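# Move the alphabetically first lettered box into the door tote

## Task

Find the box in the office whose top letter is earliest in the alphabet and place only that box inside the tote near the door, fully inside with no part over the rim. The robot must not tip over or be left leaning, or the task fails.

## Robot and tools

Robot: a Hello Robot Stretch 3. It has a two-wheel differential base (0.33 m long, 0.34 m wide, rounded back) that cannot strafe, a vertical mast carrying a lift, and one telescoping arm that sticks out to the robot's right side. The gripper therefore reaches forward only when the base drives. The base pivots about a point between the drive wheels, 0.05 m behind the front edge. With the arm in and the wrist folded, a turn sweeps a 0.28 m radius; an unfolded level wrist reaches outside that circle.

Frames: base frame has its origin on the floor between the drive wheels, x ahead, y to the left, z up, in metres. hand_pose is reported in it, located where the closed fingertips meet; with all wrist joints at zero its x axis points up, y back along the arm toward the mast, z toward the rear. The odometry frame is the base frame as it was when the scene began; base_odometry counts wheel rotation only, so slip looks like travel. Heading is in rad, left positive, within -3.142 to 3.142. If turned_by_wheels and turned_by_imu disagree by more than 0.15 rad, believe the IMU. base_tilt (degrees, forward and right positive) has a fixed bias of up to about 4 degrees plus noise.

Tool move: one action per call. Either "base" and/or "joints" (optionally with "speeds", "pace", "contact_limits"), or "servos": "reboot" by itself. Motions begin together. "base" holds exactly one relative command from the current base position: {"translate_m": d}, metres, -3 to 3, positive forward; or {"rotate_rad": d}, radians, -6.4 to 6.4, positive left. "joints" is a single object of absolute targets keyed by name: lift_m 0 to 1.1; arm_m 0 to 0.52 (extension); wrist_yaw_rad -1.345 to 4.42 (0 = along the arm, positive toward the front); wrist_pitch_rad -1.57 to 0.451 (0 level, negative tips fingers down); wrist_roll_rad -2.911 to 2.918 (0 = fingers side by side); gripper_m -0.089 to 0.179 (larger is wider; fingertip gap is about 0.007 m under the value when almost shut, 0.025 m under when fully open); head_pan_rad -3.953 to 1.73 (0 ahead, positive left, -1.57 faces the arm); head_tilt_rad -1.53 to 0.419 (negative looks down). Done tolerances: 0.004 m for lift, arm, gripper; 0.02 rad yaw and roll; 0.05 pitch; 0.1 head. "pace" is "default" or "max"; "speeds" sets per-motion top speeds (same keys, plus translate_m and rotate_rad) up to the max. Default/max: translate 0.12/0.30 m/s, rotate 0.76/1.90 rad/s, lift 0.11/0.15 m/s, arm 0.14/0.40 m/s. The base is capped at 0.10 m/s and 0.63 rad/s unless lift_m < 0.30, arm_m < 0.03 and wrist_yaw_rad > 2.54. Any action ends after 14 s (time_out). "blocking" true (default) returns when everything is at rest; false returns in about 0.5 s while motion continues, and a later move overrides only what it names. "cameras" lists head_camera, nav_camera, wrist_camera or all; [] gives none. Unknown keys make a call invalid; out-of-range numbers get it refused, and a refusal or an unrequested stop cancels the remaining move, wait and finished_scene calls of that reply.

contact_limits: arm_m takes a motor_effort percentage (1 to 100; negative sense when retracting); translate_m and rotate_rad take a wheel-effort percentage and have no contact stop otherwise; lift_m takes {"down": n, "up": n} (1 to 100, extra force beyond free motion; under about 12 may trip with no contact; defaults roughly 32-47 down, 21-36 up). Put a limit only next to its own motion's command in the same action.

wait: seconds 0 to 10; returns state and images, early if motions finish. stop: brakes all running motions, which then hold (and may keep pressing). zoom_image: camera plus region [x0, y0, x1, y1] in pixels, top-left origin, at most 504 by 504, on the newest image of that camera. finished_scene: scene = the current scene's number; irreversible; the goal must hold without the robot.

Results: joint_positions, motor_effort (percent, positive toward larger values, peak of last action in brackets; full effort reads about 45 on wrist pitch and 72 on roll), base_status and joint_status (done, moving, off_target, stopped, contact_stop, time_out, torque_fault), on_its_own (uncommanded behaviour; "held at" is a target, not a reading), contact_limits, lidar_m (12 sectors of 30 degrees, first straight ahead, counter-clockwise; 4th left, 7th behind, 10th right; plane 0.17 m above floor, 0.15-12 m; misses glass and thin legs; "-" means nothing or closer than 0.15 m), wrist_depth_mm and head_depth_mm (7x7 median depths, 45-1000 and 280-4000 mm). The "pictures" line names images in order. head_camera images arrive rotated: turn a quarter clockwise to view upright; nav_camera a quarter counterclockwise. The world keeps running while you deliberate.

Cautions: to grip, command gripper_m smaller than the object; to let go, open at least 0.05 beyond its width. Readings do not prove a hold. Before folding the wrist (yaw to 3.0) or unfolding, put lift between 0.32 and 0.95, pitch at -0.4, roll near 0; once folded the lift may go to 0.25. With yaw below -0.4 keep pitch at -0.5 or lower. Wrist and head never contact-stop and can fault after sustained strain; recover with servos reboot. Pushing the arm against something solid with the gripper above about 0.45 m, or driving while holding or snagged, can topple the robot; if tilt appears, back the gripper off. A contact-stopped lift or arm goes slack. Avoid drops, releasing moving objects, slams and hard shoves. Loose objects may occasionally be nudged by outside forces.

Each tool is called after "Call:" by a JSON object that holds its "fn" and its "kwargs".

## Session

Call:
{"fn": "move", "kwargs": {}}

Scene clock: 0.00 s.
base_odometry: x=+0.000 y=+0.000 heading=+0.000
turned_by_wheels: +0.000
turned_by_imu: +0.000
base_tilt: forward=+1.0 right=-0.1
lidar_m: 0.80 1.67 1.61 1.34 1.00 0.97 1.01 1.40 1.53 1.06 0.79 0.77
head_depth_mm: 723 721 721 719 718 715 717 / 769 768 768 764 764 763 762 / 821 821 819 818 816 815 815 / 884 878 876 874 879 872 871 / 948 944 944 942 942 938 935 / 2044 2152 2141 2178 2210 2205 2170 / 1930 1918 1938 1945 1954 1974 1973
base_status: not commanded
joint_positions: lift_m=+0.444 arm_m=+0.002 wrist_yaw_rad=+3.097 wrist_pitch_rad=-0.467 wrist_roll_rad=+0.000 gripper_m=+0.037 head_pan_rad=+0.000 head_tilt_rad=-0.002
joint_status: not commanded
measured_speeds: all 0
motor_effort: left_wheel=-0.3 right_wheel=+1.7 lift_m=+27.5 arm_m=-9.1 wrist_yaw_rad=+0.9 wrist_pitch_rad=+2.5 wrist_roll_rad=+0.7 gripper_m=-0.2 head_pan_rad=+0.6 head_tilt_rad=+6.0
hand_pose: x=-0.0114 y=+0.0710 z=+0.4454 quat_wxyz=(+0.179, +0.691, +0.148, +0.684) (m; base frame)
wrist_depth_mm: - - 146 - - - - / - - 158 - - - - / - - 172 - - - - / - 920 190 - - - - / 809 785 204 798 813 819 789 / 676 667 128 638 654 695 687 / 581 593 283 580 571 592 588
pictures: head_camera (sideways), nav_camera (sideways), wrist_camera
Images, in order (width x height): head_camera 896x504, nav_camera 672x504, wrist_camera 644x364.

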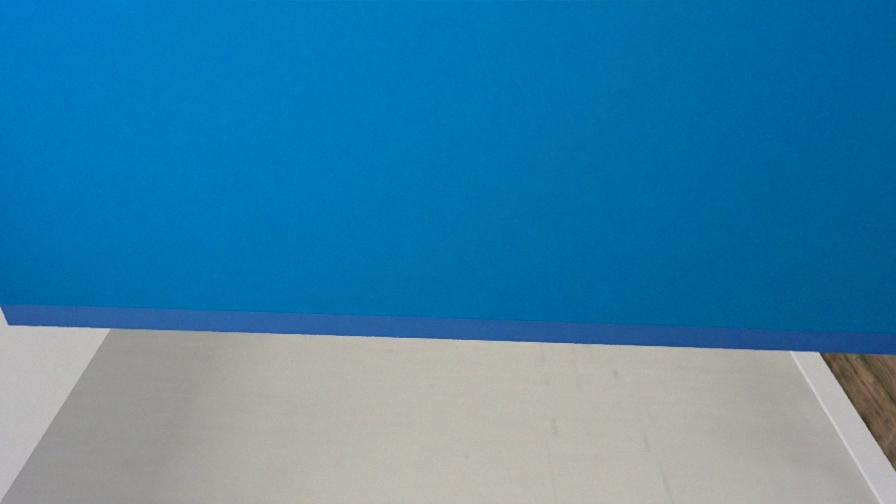

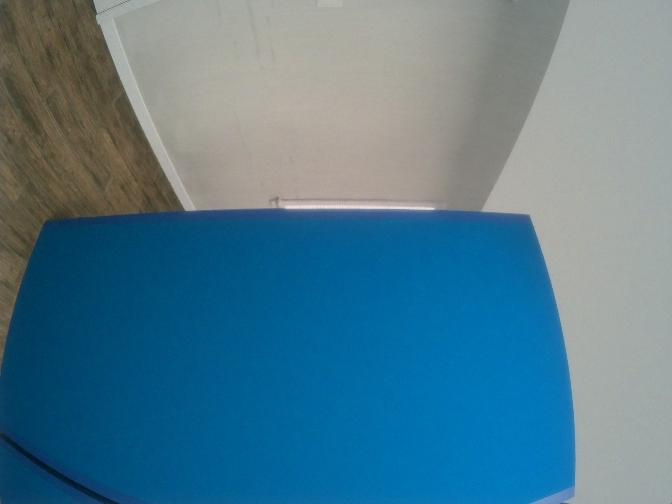

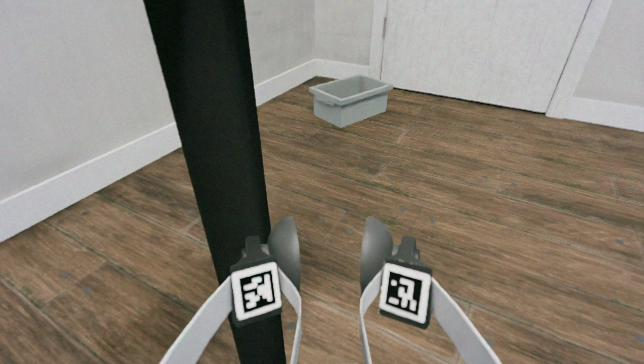

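Call:
{"fn": "move", "kwargs": {"joints": {"head_pan_rad": 0.0, "head_tilt_rad": -0.6}}}

Call:
{"fn": "move", "kwargs": {"joints": {"head_pan_rad": 1.2, "head_tilt_rad": -0.5}}}

Call:
{"fn": "move", "kwargs": {"joints": {"head_pan_rad": -1.2, "head_tilt_rad": -0.5}}}

Call:
{"fn": "move", "kwargs": {"joints": {"head_pan_rad": -2.4, "head_tilt_rad": -0.5}}}

Call:
{"fn": "move", "kwargs": {"joints": {"head_pan_rad": -3.6, "head_tilt_rad": -0.5}}}

Scene clock: 6.27 s.
move: done
base_odometry: x=+0.000 y=+0.000 heading=+0.000
turned_by_wheels: +0.000
turned_by_imu: +0.001
base_tilt: forward=+1.0 right=-0.1
lidar_m: 0.80 1.68 1.60 1.34 1.00 0.97 1.01 1.40 1.53 1.06 0.79 0.76
head_depth_mm: 650 700 767 841 941 1060 1185 / 687 747 820 902 1018 1159 1249 / 728 798 878 979 1115 1287 1261 / 769 849 945 1073 1218 1403 1256 / 828 934 1048 2094 1674 1475 1259 / 1952 2100 2303 2224 1796 1472 1252 / 1776 1906 2034 2135 1770 1477 1257
base_status: not commanded
joint_positions: lift_m=+0.444 arm_m=+0.002 wrist_yaw_rad=+3.097 wrist_pitch_rad=-0.467 wrist_roll_rad=+0.000 gripper_m=+0.037 head_pan_rad=+0.000 head_tilt_rad=-0.601
joint_status: all done
measured_speeds: all 0
motor_effort: left_wheel=-0.3(0.6) right_wheel=+2.3(2.6) lift_m=+30.0(30.2) arm_m=-20.5(20.5) wrist_yaw_rad=+0.7(1.2) wrist_pitch_rad=+2.5(2.7) wrist_roll_rad=+0.7(0.9) gripper_m=-0.3(0.9) head_pan_rad=+0.2(2.3) head_tilt_rad=-2.4(4.4)
hand_pose: x=-0.0114 y=+0.0710 z=+0.4454 quat_wxyz=(+0.179, +0.691, +0.148, +0.684) (m; base frame)
wrist_depth_mm: - - 146 - - - - / - - 158 - - - - / - - 173 - - - - / - 923 189 - - - - / 814 804 205 797 797 807 806 / 666 683 128 640 636 669 669 / 589 601 284 574 571 591 583
pictures: head_camera (sideways), nav_camera (sideways), wrist_camera
Images, in order (width x height): head_camera 896x504, nav_camera 672x504, wrist_camera 644x364.

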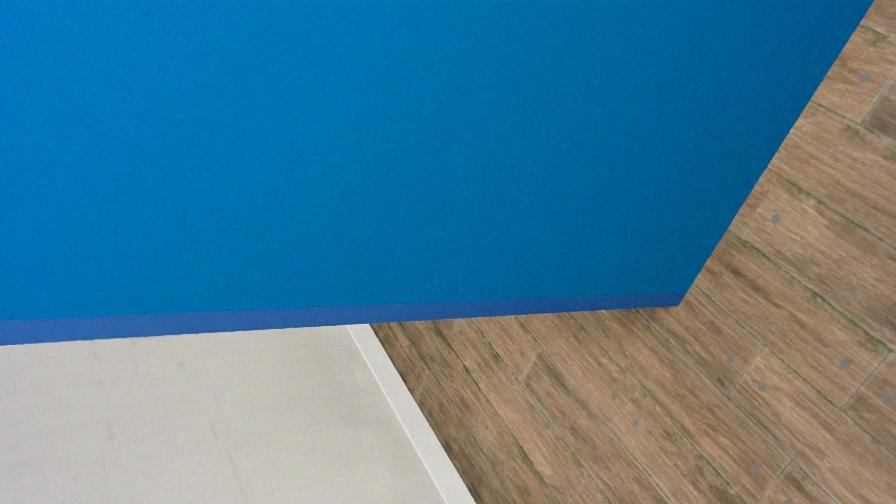

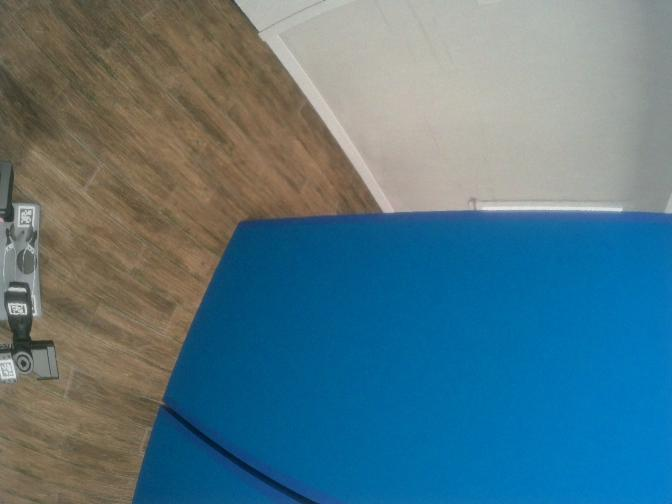

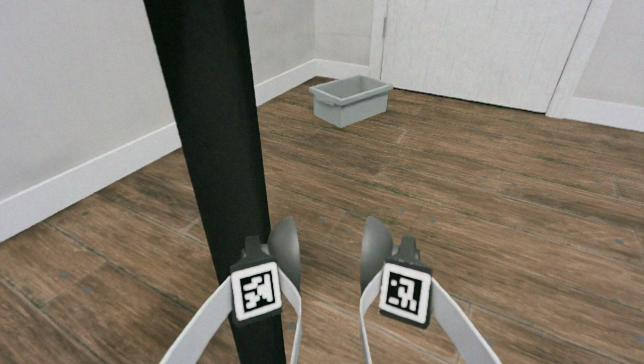

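Scene clock: 7.40 s.
move: done
base_odometry: x=+0.000 y=+0.000 heading=+0.000
turned_by_wheels: +0.000
turned_by_imu: +0.000
base_tilt: forward=+0.9 right=+0.0
lidar_m: 0.80 1.68 1.61 1.34 1.00 0.97 1.01 1.40 1.53 1.06 0.79 0.76
head_depth_mm: 1315 1431 1536 1677 1832 1606 1346 / 1345 1460 1592 1746 1881 1598 1341 / 1369 1504 1634 1774 1911 1604 1332 / 1418 1533 1680 1837 1975 1588 1341 / 1466 1570 1733 1918 1851 1586 1332 / 1500 1650 1780 2008 1980 1580 1339 / 1533 1650 1748 1854 1835 1599 1330
base_status: not commanded
joint_positions: lift_m=+0.444 arm_m=+0.002 wrist_yaw_rad=+3.097 wrist_pitch_rad=-0.467 wrist_roll_rad=+0.000 gripper_m=+0.037 head_pan_rad=+1.225 head_tilt_rad=-0.504
joint_status: all done
measured_speeds: all 0
motor_effort: left_wheel=-0.4(0.6) right_wheel=+2.0(2.7) lift_m=+30.4(30.8) arm_m=-20.5(20.8) wrist_yaw_rad=+1.0(1.4) wrist_pitch_rad=+2.5(2.8) wrist_roll_rad=+0.8(1.0) gripper_m=-0.1(1.2) head_pan_rad=+0.4(4.6) head_tilt_rad=+2.8(4.6)
hand_pose: x=-0.0114 y=+0.0710 z=+0.4454 quat_wxyz=(+0.179, +0.691, +0.148, +0.684) (m; base frame)
wrist_depth_mm: - - 146 - - - - / - - 158 - - - - / - - 172 - - - - / - 949 189 - - - - / 794 791 205 792 805 815 798 / 662 668 127 638 664 672 675 / 583 608 283 574 573 593 594
pictures: head_camera (sideways), nav_camera (sideways), wrist_camera
Images, in order (width x height): head_camera 896x504, nav_camera 672x504, wrist_camera 644x364.

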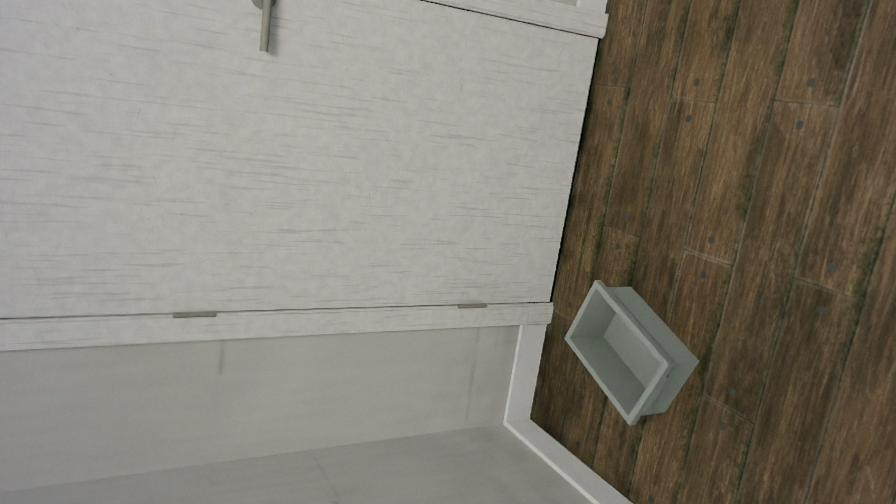

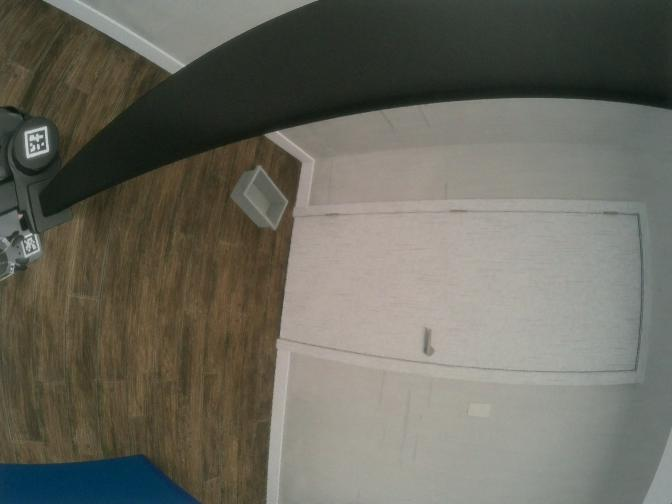

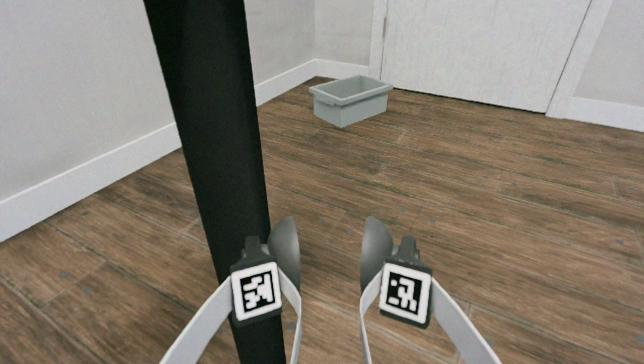

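Scene clock: 8.90 s.
move: done
base_odometry: x=+0.000 y=+0.000 heading=+0.000
turned_by_wheels: +0.000
turned_by_imu: +0.000
base_tilt: forward=+1.0 right=-0.2
lidar_m: 0.80 1.67 1.61 1.34 0.99 0.96 1.01 1.40 1.53 1.06 0.79 0.76
head_depth_mm: 979 1085 1220 1405 1632 1597 1337 / 905 996 1104 1250 1418 1555 1339 / 841 921 1012 1132 1292 1478 1349 / 780 854 936 1026 1158 1315 1329 / 735 798 865 948 1061 1185 1291 / 692 746 808 881 975 1085 1224 / 657 709 767 829 897 988 1096
base_status: not commanded
joint_positions: lift_m=+0.444 arm_m=+0.002 wrist_yaw_rad=+3.097 wrist_pitch_rad=-0.467 wrist_roll_rad=+0.000 gripper_m=+0.037 head_pan_rad=-1.238 head_tilt_rad=-0.501
joint_status: all done
measured_speeds: all 0
motor_effort: left_wheel=-0.4(0.6) right_wheel=+2.3(2.8) lift_m=+30.6(30.9) arm_m=-20.5(20.8) wrist_yaw_rad=+0.4(1.2) wrist_pitch_rad=+2.3(2.8) wrist_roll_rad=+0.8(1.1) gripper_m=-0.7(1.0) head_pan_rad=+0.8(5.2) head_tilt_rad=+2.5(5.5)
hand_pose: x=-0.0114 y=+0.0710 z=+0.4454 quat_wxyz=(+0.179, +0.691, +0.148, +0.684) (m; base frame)
wrist_depth_mm: - - 146 - - - - / - - 159 - - - - / - - 173 - - - - / - 929 190 - - - - / 804 781 204 811 789 802 793 / 670 688 127 633 657 676 681 / 579 608 281 575 565 592 585
pictures: head_camera (sideways), nav_camera (sideways), wrist_camera
Images, in order (width x height): head_camera 896x504, nav_camera 672x504, wrist_camera 644x364.

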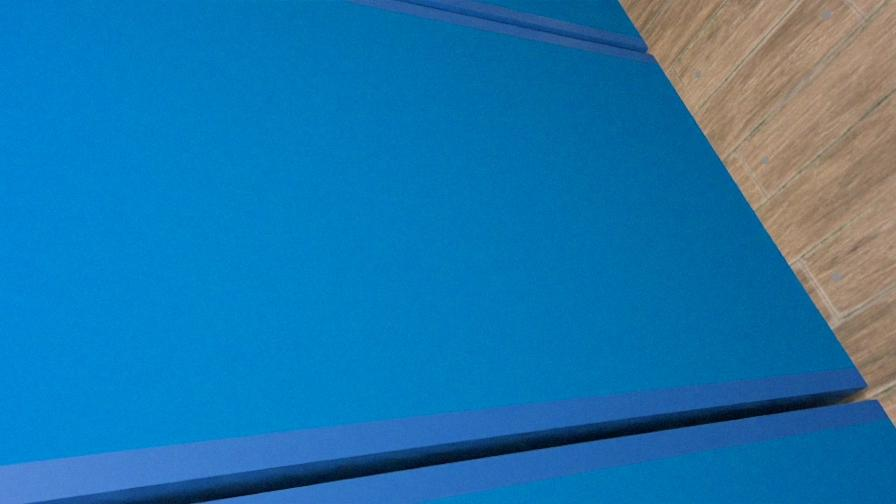

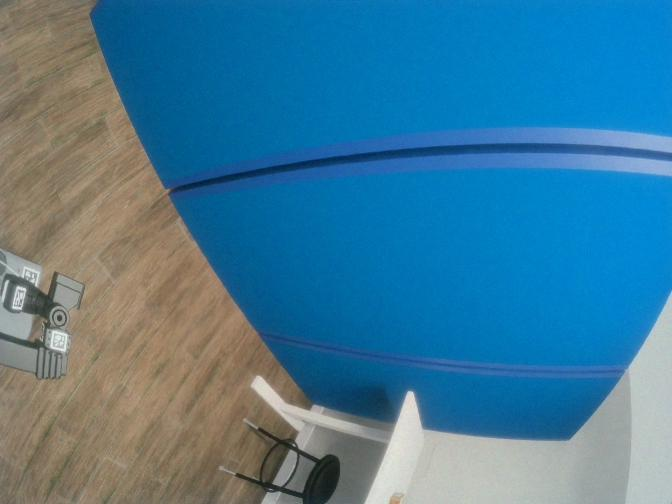

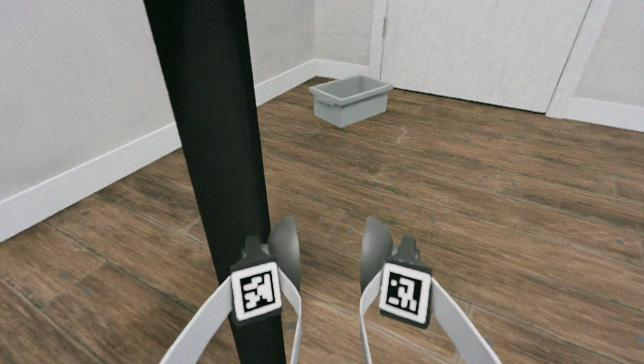

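Scene clock: 10.00 s.
move: done
base_odometry: x=+0.000 y=+0.000 heading=+0.000
turned_by_wheels: +0.000
turned_by_imu: +0.000
base_tilt: forward=+0.9 right=-0.4
lidar_m: 0.80 1.67 1.60 1.34 1.00 0.96 1.01 1.40 1.53 1.06 0.79 0.77
head_depth_mm: 1622 1679 1696 1802 1833 1626 1341 / 1937 1972 2031 2249 2008 1625 1342 / 1953 2071 1923 2453 1984 1597 1336 / 1906 2021 2242 2417 1993 1593 1342 / 1826 1986 2181 2380 2007 1596 1333 / 1824 1901 2123 2295 1937 1581 1338 / 1758 1864 2072 2279 1975 1612 1336
base_status: not commanded
joint_positions: lift_m=+0.444 arm_m=+0.002 wrist_yaw_rad=+3.097 wrist_pitch_rad=-0.467 wrist_roll_rad=+0.000 gripper_m=+0.037 head_pan_rad=-2.441 head_tilt_rad=-0.500
joint_status: all done
measured_speeds: all 0
motor_effort: left_wheel=-0.4(0.6) right_wheel=+2.1(2.7) lift_m=+30.6(30.7) arm_m=-19.9(20.7) wrist_yaw_rad=+0.9(1.2) wrist_pitch_rad=+2.4(2.8) wrist_roll_rad=+0.7(1.1) gripper_m=-0.4(1.2) head_pan_rad=+0.4(5.5) head_tilt_rad=+2.7(5.3)
hand_pose: x=-0.0114 y=+0.0710 z=+0.4454 quat_wxyz=(+0.179, +0.691, +0.148, +0.684) (m; base frame)
wrist_depth_mm: - - 146 - - - - / - - 158 - - - - / - - 172 - - - - / - 929 189 - - - - / 781 803 204 788 797 803 802 / 666 669 128 635 661 670 683 / 594 597 282 590 572 586 597
pictures: head_camera (sideways), nav_camera (sideways), wrist_camera
Images, in order (width x height): head_camera 896x504, nav_camera 672x504, wrist_camera 644x364.

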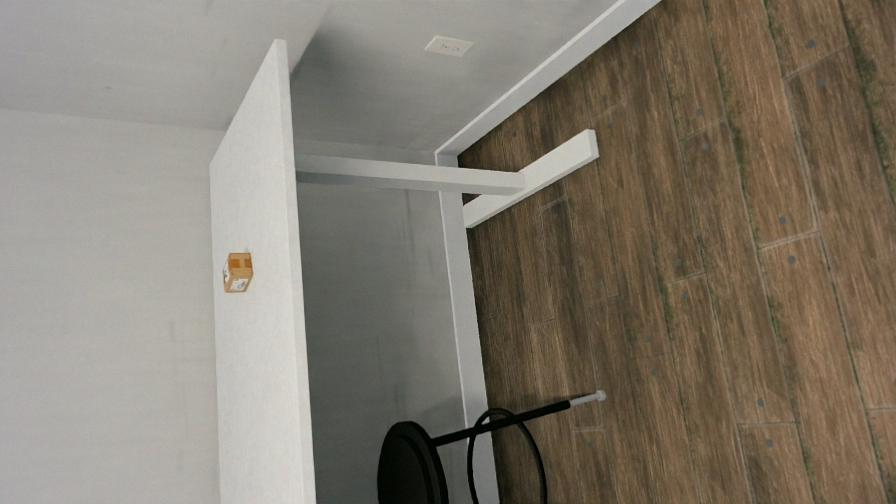

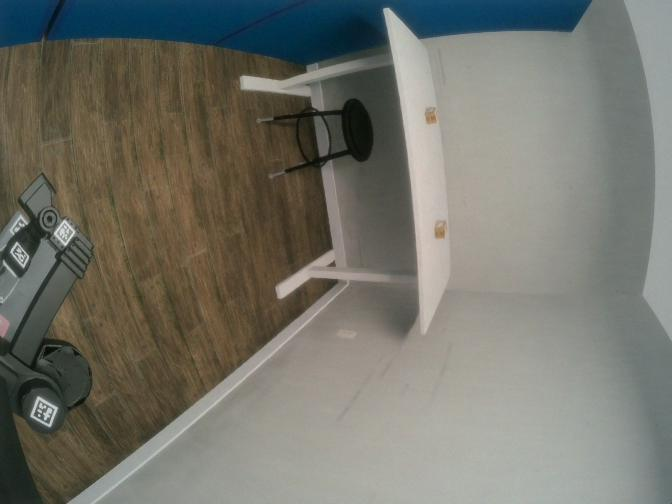

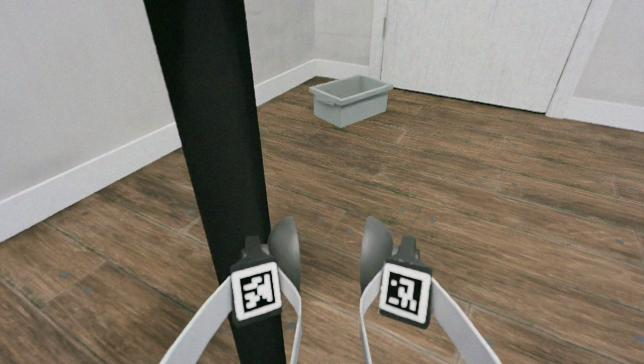

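Scene clock: 11.10 s.
move: done
base_odometry: x=+0.000 y=+0.000 heading=+0.000
turned_by_wheels: +0.000
turned_by_imu: +0.000
base_tilt: forward=+0.9 right=-0.1
lidar_m: 0.80 1.67 1.60 1.34 1.00 0.97 1.01 1.40 1.53 1.06 0.79 0.77
head_depth_mm: 790 858 939 1029 1144 1283 1348 / 797 870 943 1037 1157 1301 1344 / 810 875 957 1050 1169 1329 1342 / 817 889 967 1069 1189 1354 1341 / 824 897 986 1087 1208 1363 1343 / 836 907 996 1098 1221 1392 1333 / 843 915 1004 1112 1248 1415 1338
base_status: not commanded
joint_positions: lift_m=+0.444 arm_m=+0.002 wrist_yaw_rad=+3.097 wrist_pitch_rad=-0.467 wrist_roll_rad=+0.000 gripper_m=+0.037 head_pan_rad=-3.642 head_tilt_rad=-0.500
joint_status: all done
measured_speeds: all 0
motor_effort: left_wheel=-0.7(0.7) right_wheel=+2.3(2.7) lift_m=+30.6(30.8) arm_m=-20.1(20.5) wrist_yaw_rad=+0.5(1.1) wrist_pitch_rad=+2.3(2.7) wrist_roll_rad=+0.8(1.1) gripper_m=+0.2(1.4) head_pan_rad=+0.4(5.1) head_tilt_rad=+2.3(5.3)
hand_pose: x=-0.0114 y=+0.0710 z=+0.4454 quat_wxyz=(+0.179, +0.691, +0.148, +0.684) (m; base frame)
wrist_depth_mm: - - 146 - - - - / - - 159 - - - - / - - 172 - - - - / - 931 190 - - - - / 800 814 205 806 800 818 818 / 684 685 128 633 661 668 680 / 587 610 284 589 566 592 596
pictures: head_camera (sideways), nav_camera (sideways), wrist_camera
Images, in order (width x height): head_camera 896x504, nav_camera 672x504, wrist_camera 644x364.

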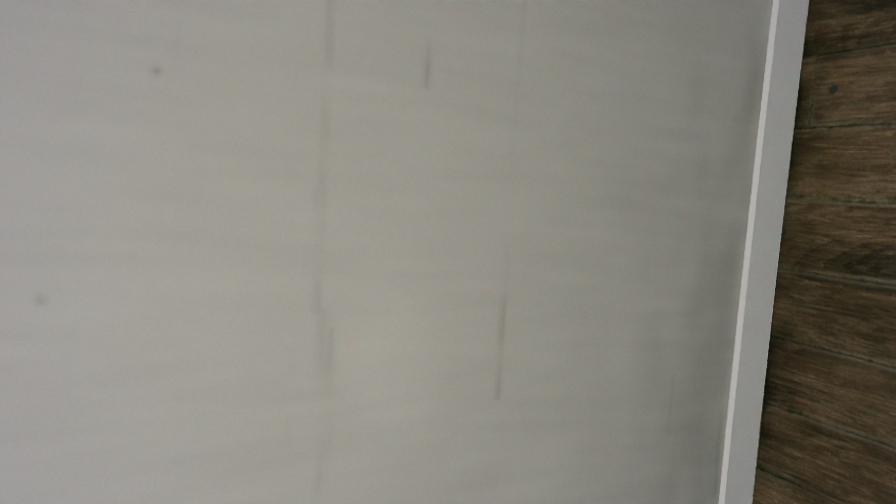

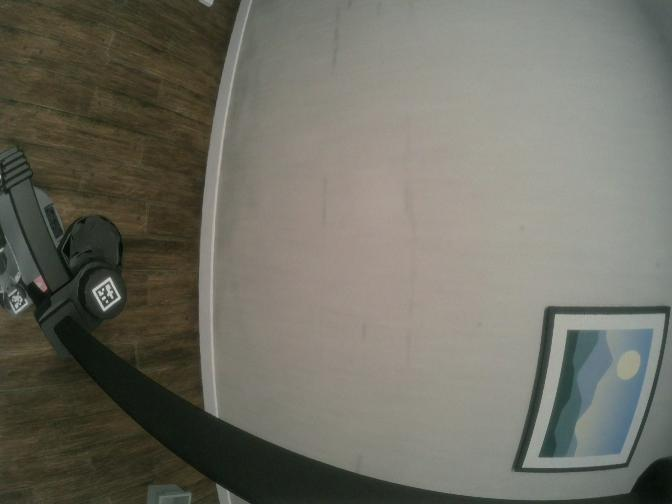

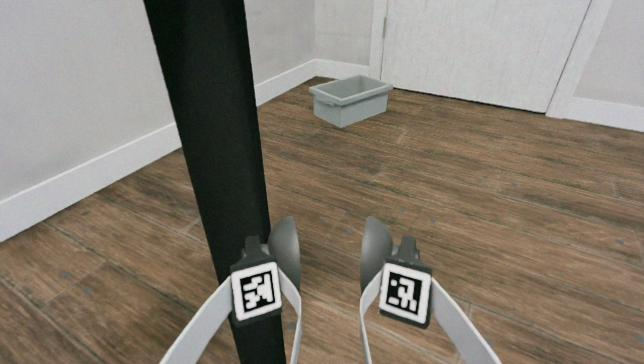

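Call:
{"fn": "move", "kwargs": {"joints": {"head_pan_rad": -2.2, "head_tilt_rad": -0.3}}}

Call:
{"fn": "zoom_image", "kwargs": {"camera": "head_camera", "region": [200, 100, 600, 500]}}

Scene clock: 18.73 s.
move: done
base_odometry: x=+0.000 y=+0.000 heading=+0.000
turned_by_wheels: +0.000
turned_by_imu: +0.001
base_tilt: forward=+1.1 right=-0.1
lidar_m: 0.80 1.68 1.60 1.34 1.00 0.97 1.01 1.40 1.54 1.06 0.79 0.76
head_depth_mm: 1861 1991 2090 1848 2299 1935 1573 / 1873 1964 2063 1834 2348 2002 1583 / 1863 1959 2051 1819 2354 2006 1581 / 1849 1977 2067 1775 2318 1947 1594 / 1865 1973 2049 1756 2326 1986 1565 / 1872 1988 2064 1756 2328 1984 1566 / 1869 1980 2073 1723 2175 1926 1570
base_status: not commanded
joint_positions: lift_m=+0.444 arm_m=+0.002 wrist_yaw_rad=+3.097 wrist_pitch_rad=-0.467 wrist_roll_rad=+0.000 gripper_m=+0.037 head_pan_rad=-2.169 head_tilt_rad=-0.297
joint_status: all done
measured_speeds: all 0
motor_effort: left_wheel=-0.6(0.6) right_wheel=+2.1(2.7) lift_m=+30.0(30.6) arm_m=-20.1(20.3) wrist_yaw_rad=+1.1(1.5) wrist_pitch_rad=+2.3(2.9) wrist_roll_rad=+0.9(1.0) gripper_m=+1.0(1.0) head_pan_rad=-0.2(5.4) head_tilt_rad=+2.1(5.5)
hand_pose: x=-0.0114 y=+0.0710 z=+0.4454 quat_wxyz=(+0.179, +0.691, +0.148, +0.684) (m; base frame)
wrist_depth_mm: - - 147 - - - - / - - 158 - - - - / - - 172 - - - - / - 955 189 - - - - / 809 799 205 813 797 792 795 / 685 670 127 639 658 669 686 / 589 608 281 589 571 592 577
pictures: head_camera (sideways), nav_camera (sideways), wrist_camera
Images, in order (width x height): head_camera 896x504, nav_camera 672x504, wrist_camera 644x364.

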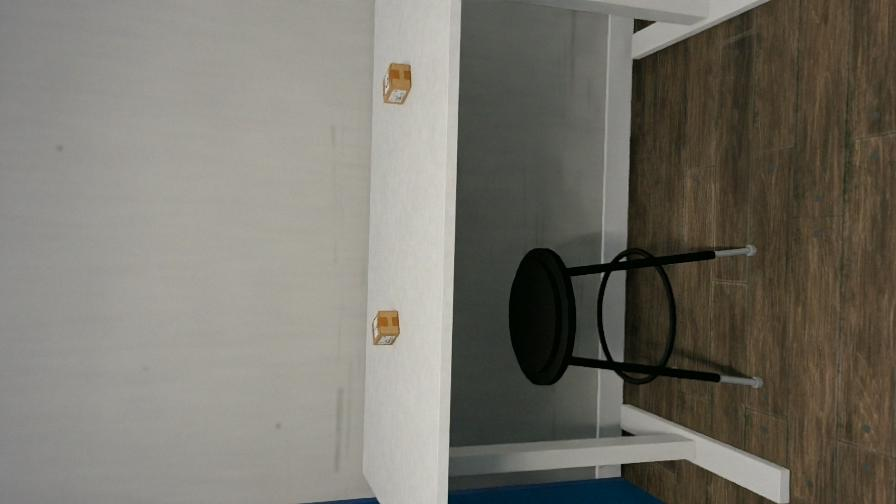

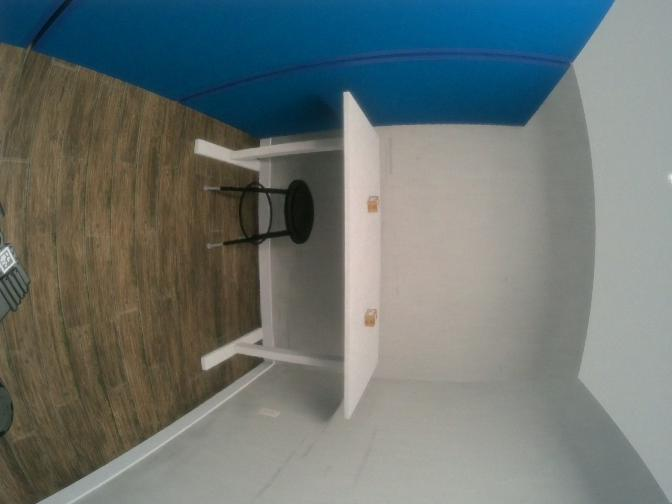

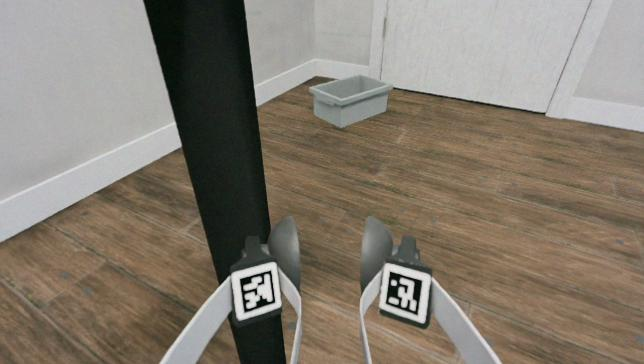

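Scaled by 1.260 from the camera's 896x504 image, which has a finer 1280x720 frame.

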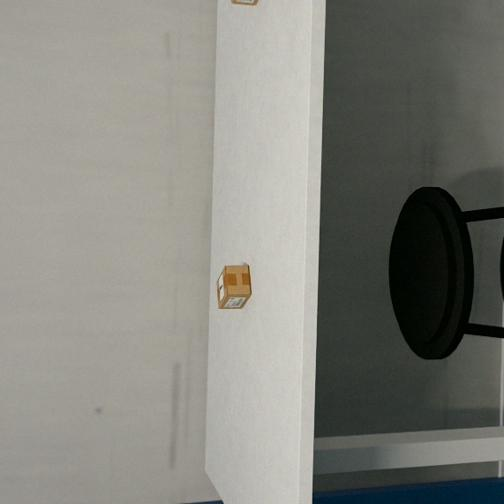

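Call:
{"fn": "zoom_image", "kwargs": {"camera": "head_camera", "region": [370, 50, 430, 110]}}

Call:
{"fn": "zoom_image", "kwargs": {"camera": "head_camera", "region": [355, 300, 415, 360]}}

Scaled by 8.400 from the camera's 896x504 image, which has a finer 1280x720 frame.

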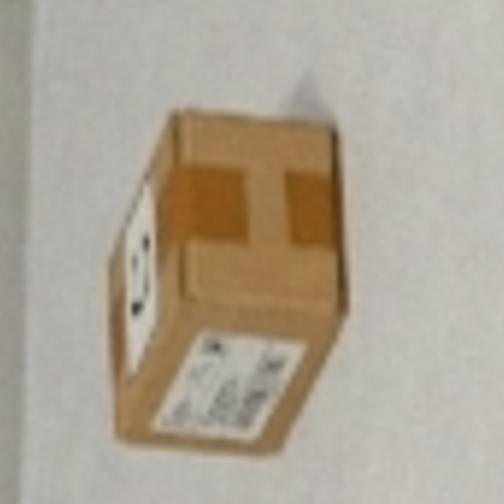

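Scaled by 8.400 from the camera's 896x504 image, which has a finer 1280x720 frame.

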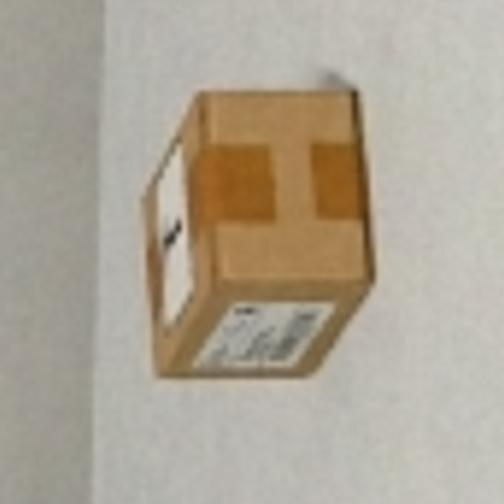

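Call:
{"fn": "move", "kwargs": {"base": {"rotate_rad": 0.995}, "joints": {"head_pan_rad": -1.2, "head_tilt_rad": -0.3}, "cameras": ["nav_camera"]}}

Call:
{"fn": "move", "kwargs": {"base": {"translate_m": 0.85}, "cameras": ["head_camera", "nav_camera"]}}

Scene clock: 48.10 s.
move: done
base_odometry: x=+0.000 y=+0.000 heading=+0.994
turned_by_wheels: +0.994
turned_by_imu: +0.991
base_tilt: forward=+1.0 right=+0.1
lidar_m: 1.60 1.43 1.01 0.96 0.99 1.32 2.14 1.13 0.80 0.77 0.79 1.71
head_depth_mm: 627 655 684 719 761 802 850 / 651 679 714 754 796 840 891 / 675 709 742 782 833 883 938 / 702 737 775 822 876 932 988 / 730 768 814 864 920 981 1049 / 762 808 852 902 967 1038 1117 / 795 843 899 958 1032 1829 1512
base_status: done
joint_positions: lift_m=+0.444 arm_m=+0.002 wrist_yaw_rad=+3.097 wrist_pitch_rad=-0.467 wrist_roll_rad=+0.000 gripper_m=+0.037 head_pan_rad=-1.193 head_tilt_rad=-0.300
joint_status: all done
measured_speeds: all 0
motor_effort: left_wheel=-9.8(15.2) right_wheel=+10.8(14.0) lift_m=+30.2(30.4) arm_m=-20.1(20.8) wrist_yaw_rad=+0.9(1.3) wrist_pitch_rad=+2.5(2.8) wrist_roll_rad=+1.0(1.1) gripper_m=-0.6(1.4) head_pan_rad=-2.5(4.5) head_tilt_rad=-1.5(3.0)
hand_pose: x=-0.0114 y=+0.0710 z=+0.4454 quat_wxyz=(+0.179, +0.691, +0.148, +0.684) (m; base frame)
wrist_depth_mm: - - 143 - - - - / - - 156 - - - - / - - 172 - - - - / - - 190 - - - - / 805 800 204 778 795 795 804 / 678 682 128 642 655 684 678 / 586 605 284 593 576 584 585
pictures: nav_camera (sideways)
Images, in order (width x height): nav_camera 672x504.

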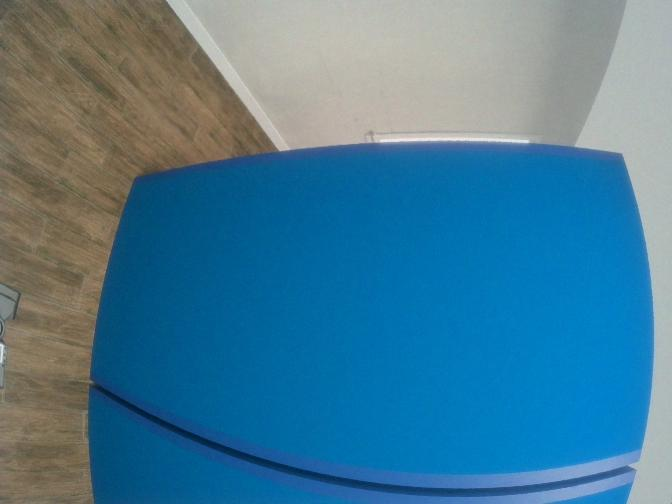

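Scene clock: 57.70 s.
move: done
base_odometry: x=+0.463 y=+0.713 heading=+0.995
turned_by_wheels: +0.000
turned_by_imu: +0.001
base_tilt: forward=+1.1 right=+0.0
lidar_m: 0.76 0.78 1.05 1.00 1.03 1.36 2.37 1.08 0.77 0.76 1.15 0.82
head_depth_mm: 3228 3370 3527 3650 2754 1997 1586 / 3145 3384 3629 3763 2746 1982 1568 / 2214 2403 2596 2909 2710 1986 1571 / 1731 1834 1947 2091 2305 1972 1552 / 1436 1512 1584 1672 1795 1835 1555 / 1215 1270 1325 1385 1455 1539 1521 / 1061 1095 1138 1180 1239 1273 1350
base_status: done
joint_positions: lift_m=+0.444 arm_m=+0.002 wrist_yaw_rad=+3.097 wrist_pitch_rad=-0.467 wrist_roll_rad=+0.000 gripper_m=+0.037 head_pan_rad=-1.200 head_tilt_rad=-0.300
joint_status: not commanded
measured_speeds: all 0
motor_effort: left_wheel=+6.0(12.3) right_wheel=+4.0(18.2) lift_m=+29.9(30.4) arm_m=-17.1(20.5) wrist_yaw_rad=+1.0(1.5) wrist_pitch_rad=+2.4(2.9) wrist_roll_rad=+0.7(1.1) gripper_m=-1.5(1.5) head_pan_rad=-2.5(4.8) head_tilt_rad=-1.4(2.8)
hand_pose: x=-0.0114 y=+0.0710 z=+0.4454 quat_wxyz=(+0.179, +0.691, +0.148, +0.684) (m; base frame)
wrist_depth_mm: - - 143 937 - - - / - - 158 - - - - / - - 172 - - - 801 / - - 189 - 938 - 841 / 781 821 204 788 157 748 766 / 662 671 128 638 653 679 672 / 579 604 282 582 575 574 582
pictures: head_camera (sideways), nav_camera (sideways)
Images, in order (width x height): head_camera 896x504, nav_camera 672x504.

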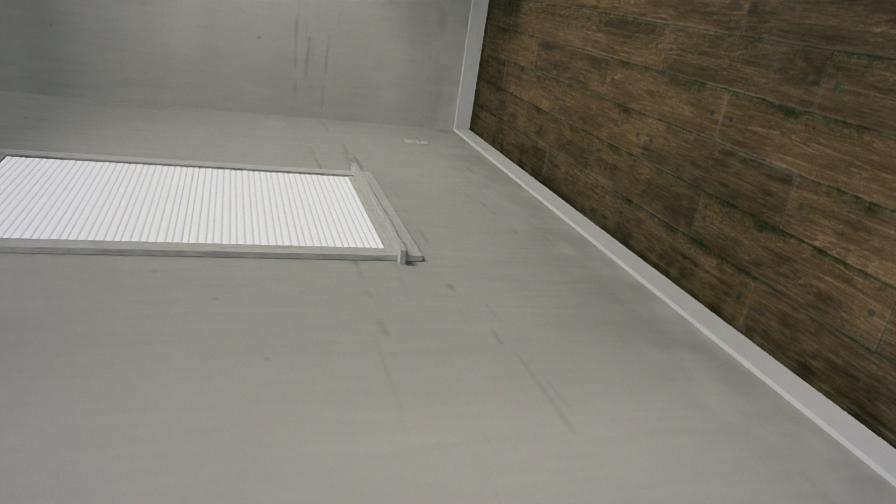

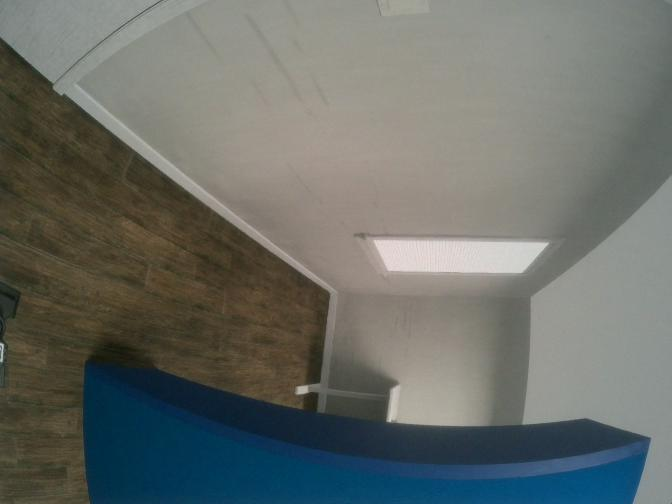

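Call:
{"fn": "move", "kwargs": {"base": {"translate_m": 0.2}, "cameras": []}}

Call:
{"fn": "move", "kwargs": {"base": {"rotate_rad": -1.5708}, "joints": {"head_pan_rad": -0.5, "head_tilt_rad": -0.3}}}

Scene clock: 64.00 s.
move: done
base_odometry: x=+0.572 y=+0.880 heading=+0.994
turned_by_wheels: +0.000
turned_by_imu: +0.001
base_tilt: forward=+0.9 right=-0.2
lidar_m: 0.56 0.58 0.77 1.00 1.03 1.38 2.58 1.07 0.82 2.70 0.86 0.58
head_depth_mm: 3126 3332 3582 3661 2771 2024 1578 / 2302 2590 2934 3355 2741 1991 1577 / 1633 1745 1960 2136 2363 1998 1582 / 1296 1382 1475 1590 1703 1777 1574 / 1068 1119 1185 1244 1320 1402 1454 / 904 940 983 1024 1083 1134 1202 / 786 813 841 874 910 953 998
base_status: done
joint_positions: lift_m=+0.444 arm_m=+0.002 wrist_yaw_rad=+3.097 wrist_pitch_rad=-0.467 wrist_roll_rad=+0.000 gripper_m=+0.037 head_pan_rad=-1.200 head_tilt_rad=-0.300
joint_status: not commanded
measured_speeds: all 0
motor_effort: left_wheel=+1.1(12.9) right_wheel=+9.2(10.6) lift_m=+29.8(30.2) arm_m=-14.9(16.4) wrist_yaw_rad=+1.0(1.4) wrist_pitch_rad=+2.6(2.9) wrist_roll_rad=+0.9(1.1) gripper_m=+0.0(1.2) head_pan_rad=-2.6(4.2) head_tilt_rad=-1.4(3.1)
hand_pose: x=-0.0114 y=+0.0710 z=+0.4454 quat_wxyz=(+0.179, +0.691, +0.148, +0.684) (m; base frame)
wrist_depth_mm: - - 145 - - - 630 / - - 159 - - - 674 / - - 172 - - - - / - - 190 - - 924 - / 814 809 204 748 657 793 698 / 677 680 128 644 656 682 640 / 583 595 282 585 574 592 589
pictures: none
No camera images: "cameras" was empty.

Scene clock: 67.60 s.
move: done
base_odometry: x=+0.572 y=+0.880 heading=-0.576
turned_by_wheels: -1.570
turned_by_imu: -1.565
base_tilt: forward=+1.0 right=-0.2
lidar_m: 2.50 0.85 0.58 0.56 0.58 0.78 1.01 1.04 1.39 2.57 1.05 0.82
head_depth_mm: 785 829 889 961 1031 1116 1219 / 742 787 838 894 960 1035 1125 / 705 746 792 846 905 969 1053 / 712 743 782 830 886 938 1006 / 881 927 987 1051 1117 1194 1285 / 3410 3482 3716 3907 2696 1978 1571 / 3248 3338 3504 3686 2644 1969 1559
base_status: done
joint_positions: lift_m=+0.444 arm_m=+0.002 wrist_yaw_rad=+3.097 wrist_pitch_rad=-0.467 wrist_roll_rad=+0.000 gripper_m=+0.037 head_pan_rad=-0.497 head_tilt_rad=-0.300
joint_status: all done
measured_speeds: all 0
motor_effort: left_wheel=+11.5(15.3) right_wheel=-10.6(14.1) lift_m=+29.8(30.0) arm_m=-19.9(20.6) wrist_yaw_rad=+0.7(1.4) wrist_pitch_rad=+2.5(2.8) wrist_roll_rad=+0.8(1.1) gripper_m=+0.2(1.3) head_pan_rad=-2.8(4.6) head_tilt_rad=-1.3(5.2)
hand_pose: x=-0.0114 y=+0.0710 z=+0.4454 quat_wxyz=(+0.179, +0.691, +0.148, +0.684) (m; base frame)
wrist_depth_mm: - - 143 - 562 - - / - - 156 - 591 - - / - - 171 - 669 - - / 675 - 186 - 721 - - / 747 734 204 158 741 765 796 / 670 666 127 655 654 681 680 / 595 606 282 595 566 589 589
pictures: head_camera (sideways), nav_camera (sideways), wrist_camera
Images, in order (width x height): head_camera 896x504, nav_camera 672x504, wrist_camera 644x364.

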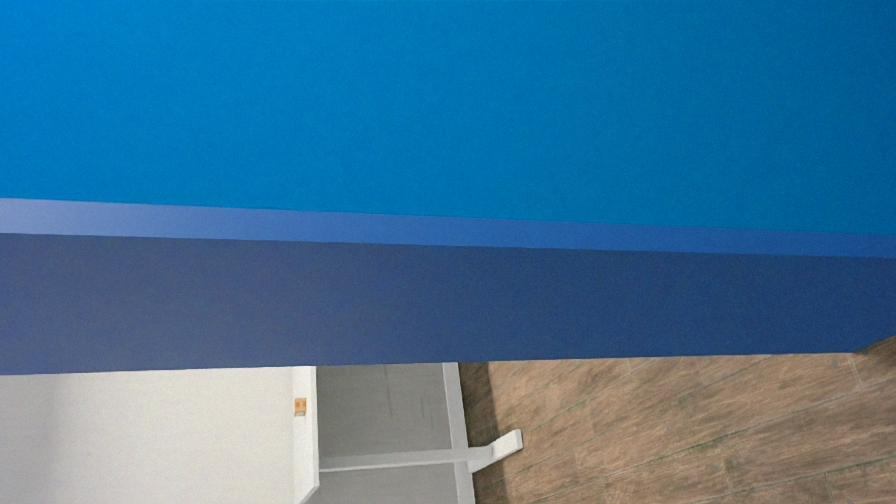

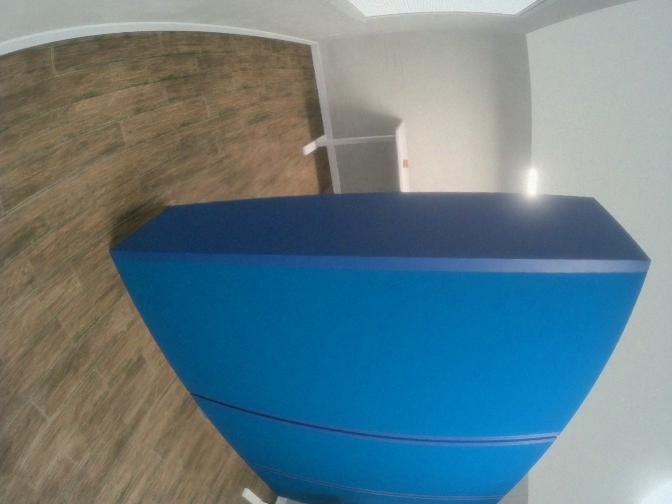

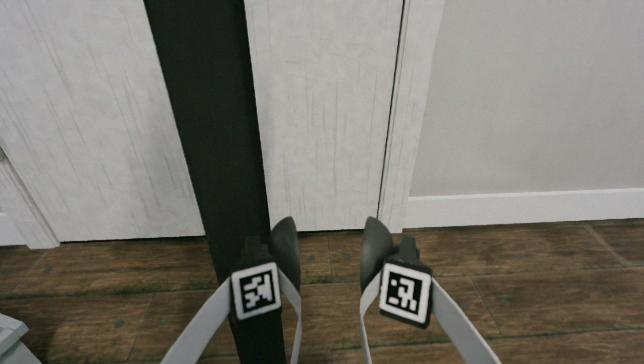

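Call:
{"fn": "move", "kwargs": {"base": {"translate_m": 1.0}, "joints": {"head_pan_rad": -1.0, "head_tilt_rad": -0.3}, "cameras": ["head_camera", "nav_camera"]}}

Call:
{"fn": "move", "kwargs": {"joints": {"head_pan_rad": -0.4, "head_tilt_rad": -0.3}, "cameras": ["head_camera", "nav_camera"]}}

Scene clock: 81.77 s.
move: done
base_odometry: x=+1.411 y=+0.336 heading=-0.576
turned_by_wheels: +0.000
turned_by_imu: +0.001
base_tilt: forward=+1.1 right=-0.1
lidar_m: 2.36 0.89 0.64 0.61 0.63 0.84 2.00 2.06 0.37 0.35 0.36 2.88
head_depth_mm: 284 293 306 320 335 353 371 / 298 311 326 341 359 378 399 / 3186 3370 3373 3585 2346 411 438 / 3393 3578 3668 3875 2677 1968 1572 / 3521 3721 3966 - 2672 1975 1571 / 3410 3449 3671 3774 2638 1975 1565 / 3061 3210 3156 3347 2679 1972 1560
base_status: done
joint_positions: lift_m=+0.444 arm_m=+0.002 wrist_yaw_rad=+3.097 wrist_pitch_rad=-0.467 wrist_roll_rad=+0.000 gripper_m=+0.037 head_pan_rad=-1.000 head_tilt_rad=-0.300
joint_status: all done
measured_speeds: all 0
motor_effort: left_wheel=+8.5(17.5) right_wheel=+1.4(7.4) lift_m=+29.1(30.0) arm_m=-18.2(20.1) wrist_yaw_rad=+0.7(1.5) wrist_pitch_rad=+2.8(2.9) wrist_roll_rad=+0.8(1.2) gripper_m=-0.4(1.6) head_pan_rad=+2.3(4.6) head_tilt_rad=-0.2(2.6)
hand_pose: x=-0.0114 y=+0.0710 z=+0.4454 quat_wxyz=(+0.179, +0.691, +0.148, +0.684) (m; base frame)
wrist_depth_mm: - - 143 - - - - / - - 155 - - - - / - - 171 - - - - / - - 185 - - - - / 775 773 204 761 771 793 798 / 668 678 128 647 647 679 674 / 589 602 282 585 582 586 592
pictures: head_camera (sideways), nav_camera (sideways)
Images, in order (width x height): head_camera 896x504, nav_camera 672x504.

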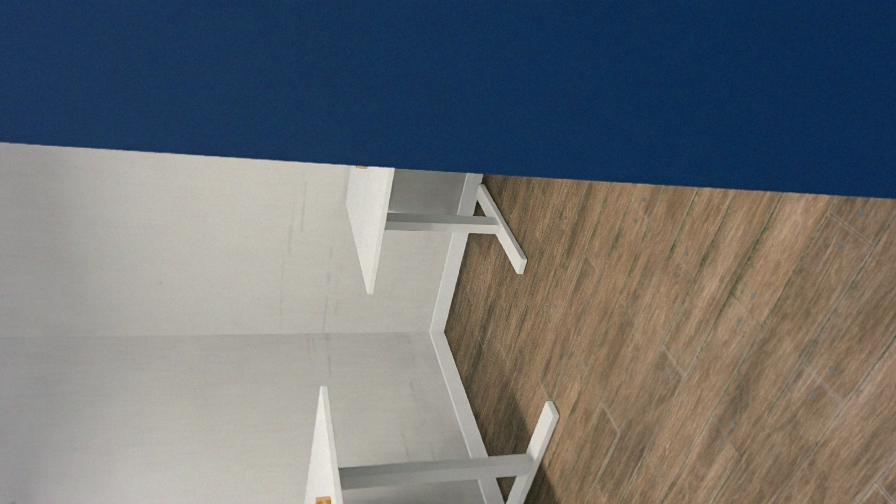

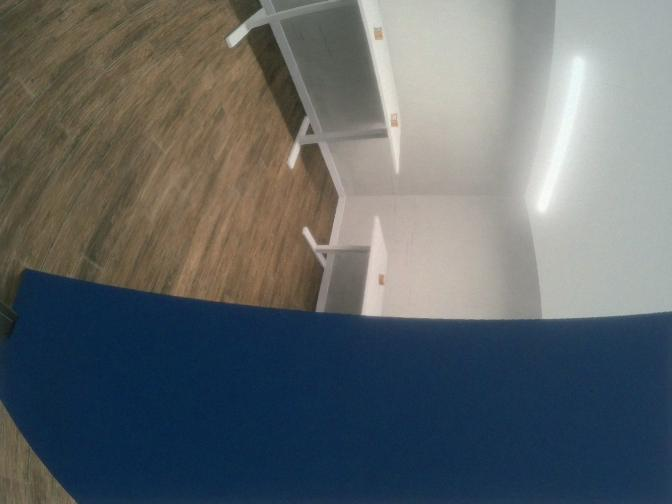

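Scene clock: 82.67 s.
move: done
base_odometry: x=+1.411 y=+0.336 heading=-0.576
turned_by_wheels: +0.000
turned_by_imu: +0.000
base_tilt: forward=+1.1 right=-0.3
lidar_m: 2.37 0.89 0.64 0.61 0.63 0.84 2.00 2.06 0.37 0.35 0.36 2.89
head_depth_mm: 2863 3005 3208 3403 2713 1991 1586 / 2724 2880 3091 3263 2725 2009 1592 / 2662 2871 2900 3221 2727 1987 1591 / 2565 2650 2751 3009 2718 1976 1574 / 2495 2609 2683 2881 2552 1961 1561 / 2404 2513 2669 2834 2699 1977 1556 / 2316 2475 2578 2740 2658 1935 1563
base_status: not commanded
joint_positions: lift_m=+0.444 arm_m=+0.002 wrist_yaw_rad=+3.097 wrist_pitch_rad=-0.467 wrist_roll_rad=+0.000 gripper_m=+0.037 head_pan_rad=-0.385 head_tilt_rad=-0.300
joint_status: all done
measured_speeds: all 0
motor_effort: left_wheel=+8.8(8.8) right_wheel=+1.6(1.8) lift_m=+29.2(29.5) arm_m=-18.2(18.6) wrist_yaw_rad=+0.7(1.4) wrist_pitch_rad=+2.7(2.8) wrist_roll_rad=+0.9(0.9) gripper_m=-0.2(1.0) head_pan_rad=+1.4(5.3) head_tilt_rad=-0.4(3.6)
hand_pose: x=-0.0114 y=+0.0710 z=+0.4454 quat_wxyz=(+0.179, +0.691, +0.148, +0.684) (m; base frame)
wrist_depth_mm: - - 143 - - - - / - - 156 - - - - / - - 170 - - - - / - - 186 - - - - / 776 775 203 742 767 789 795 / 672 694 127 642 660 682 668 / 580 602 284 583 576 592 582
pictures: head_camera (sideways), nav_camera (sideways)
Images, in order (width x height): head_camera 896x504, nav_camera 672x504.

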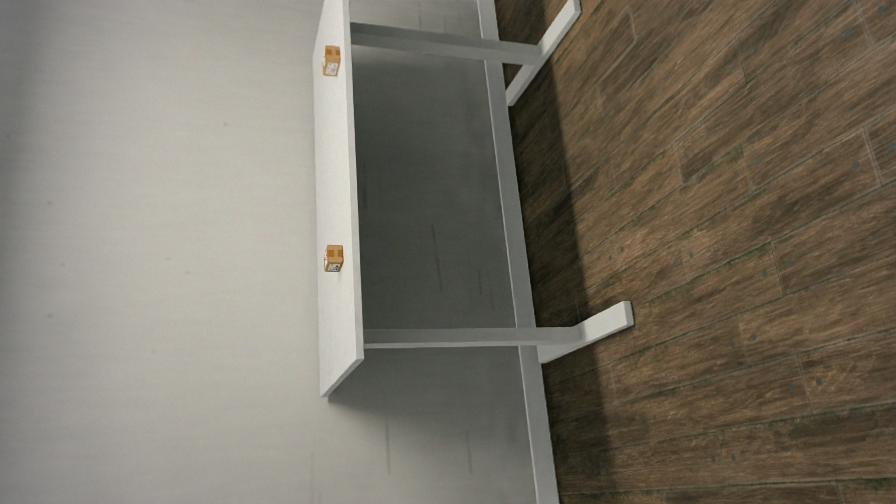

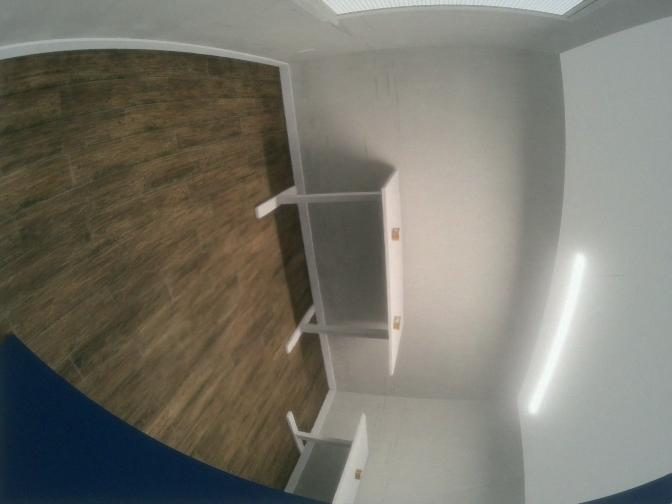

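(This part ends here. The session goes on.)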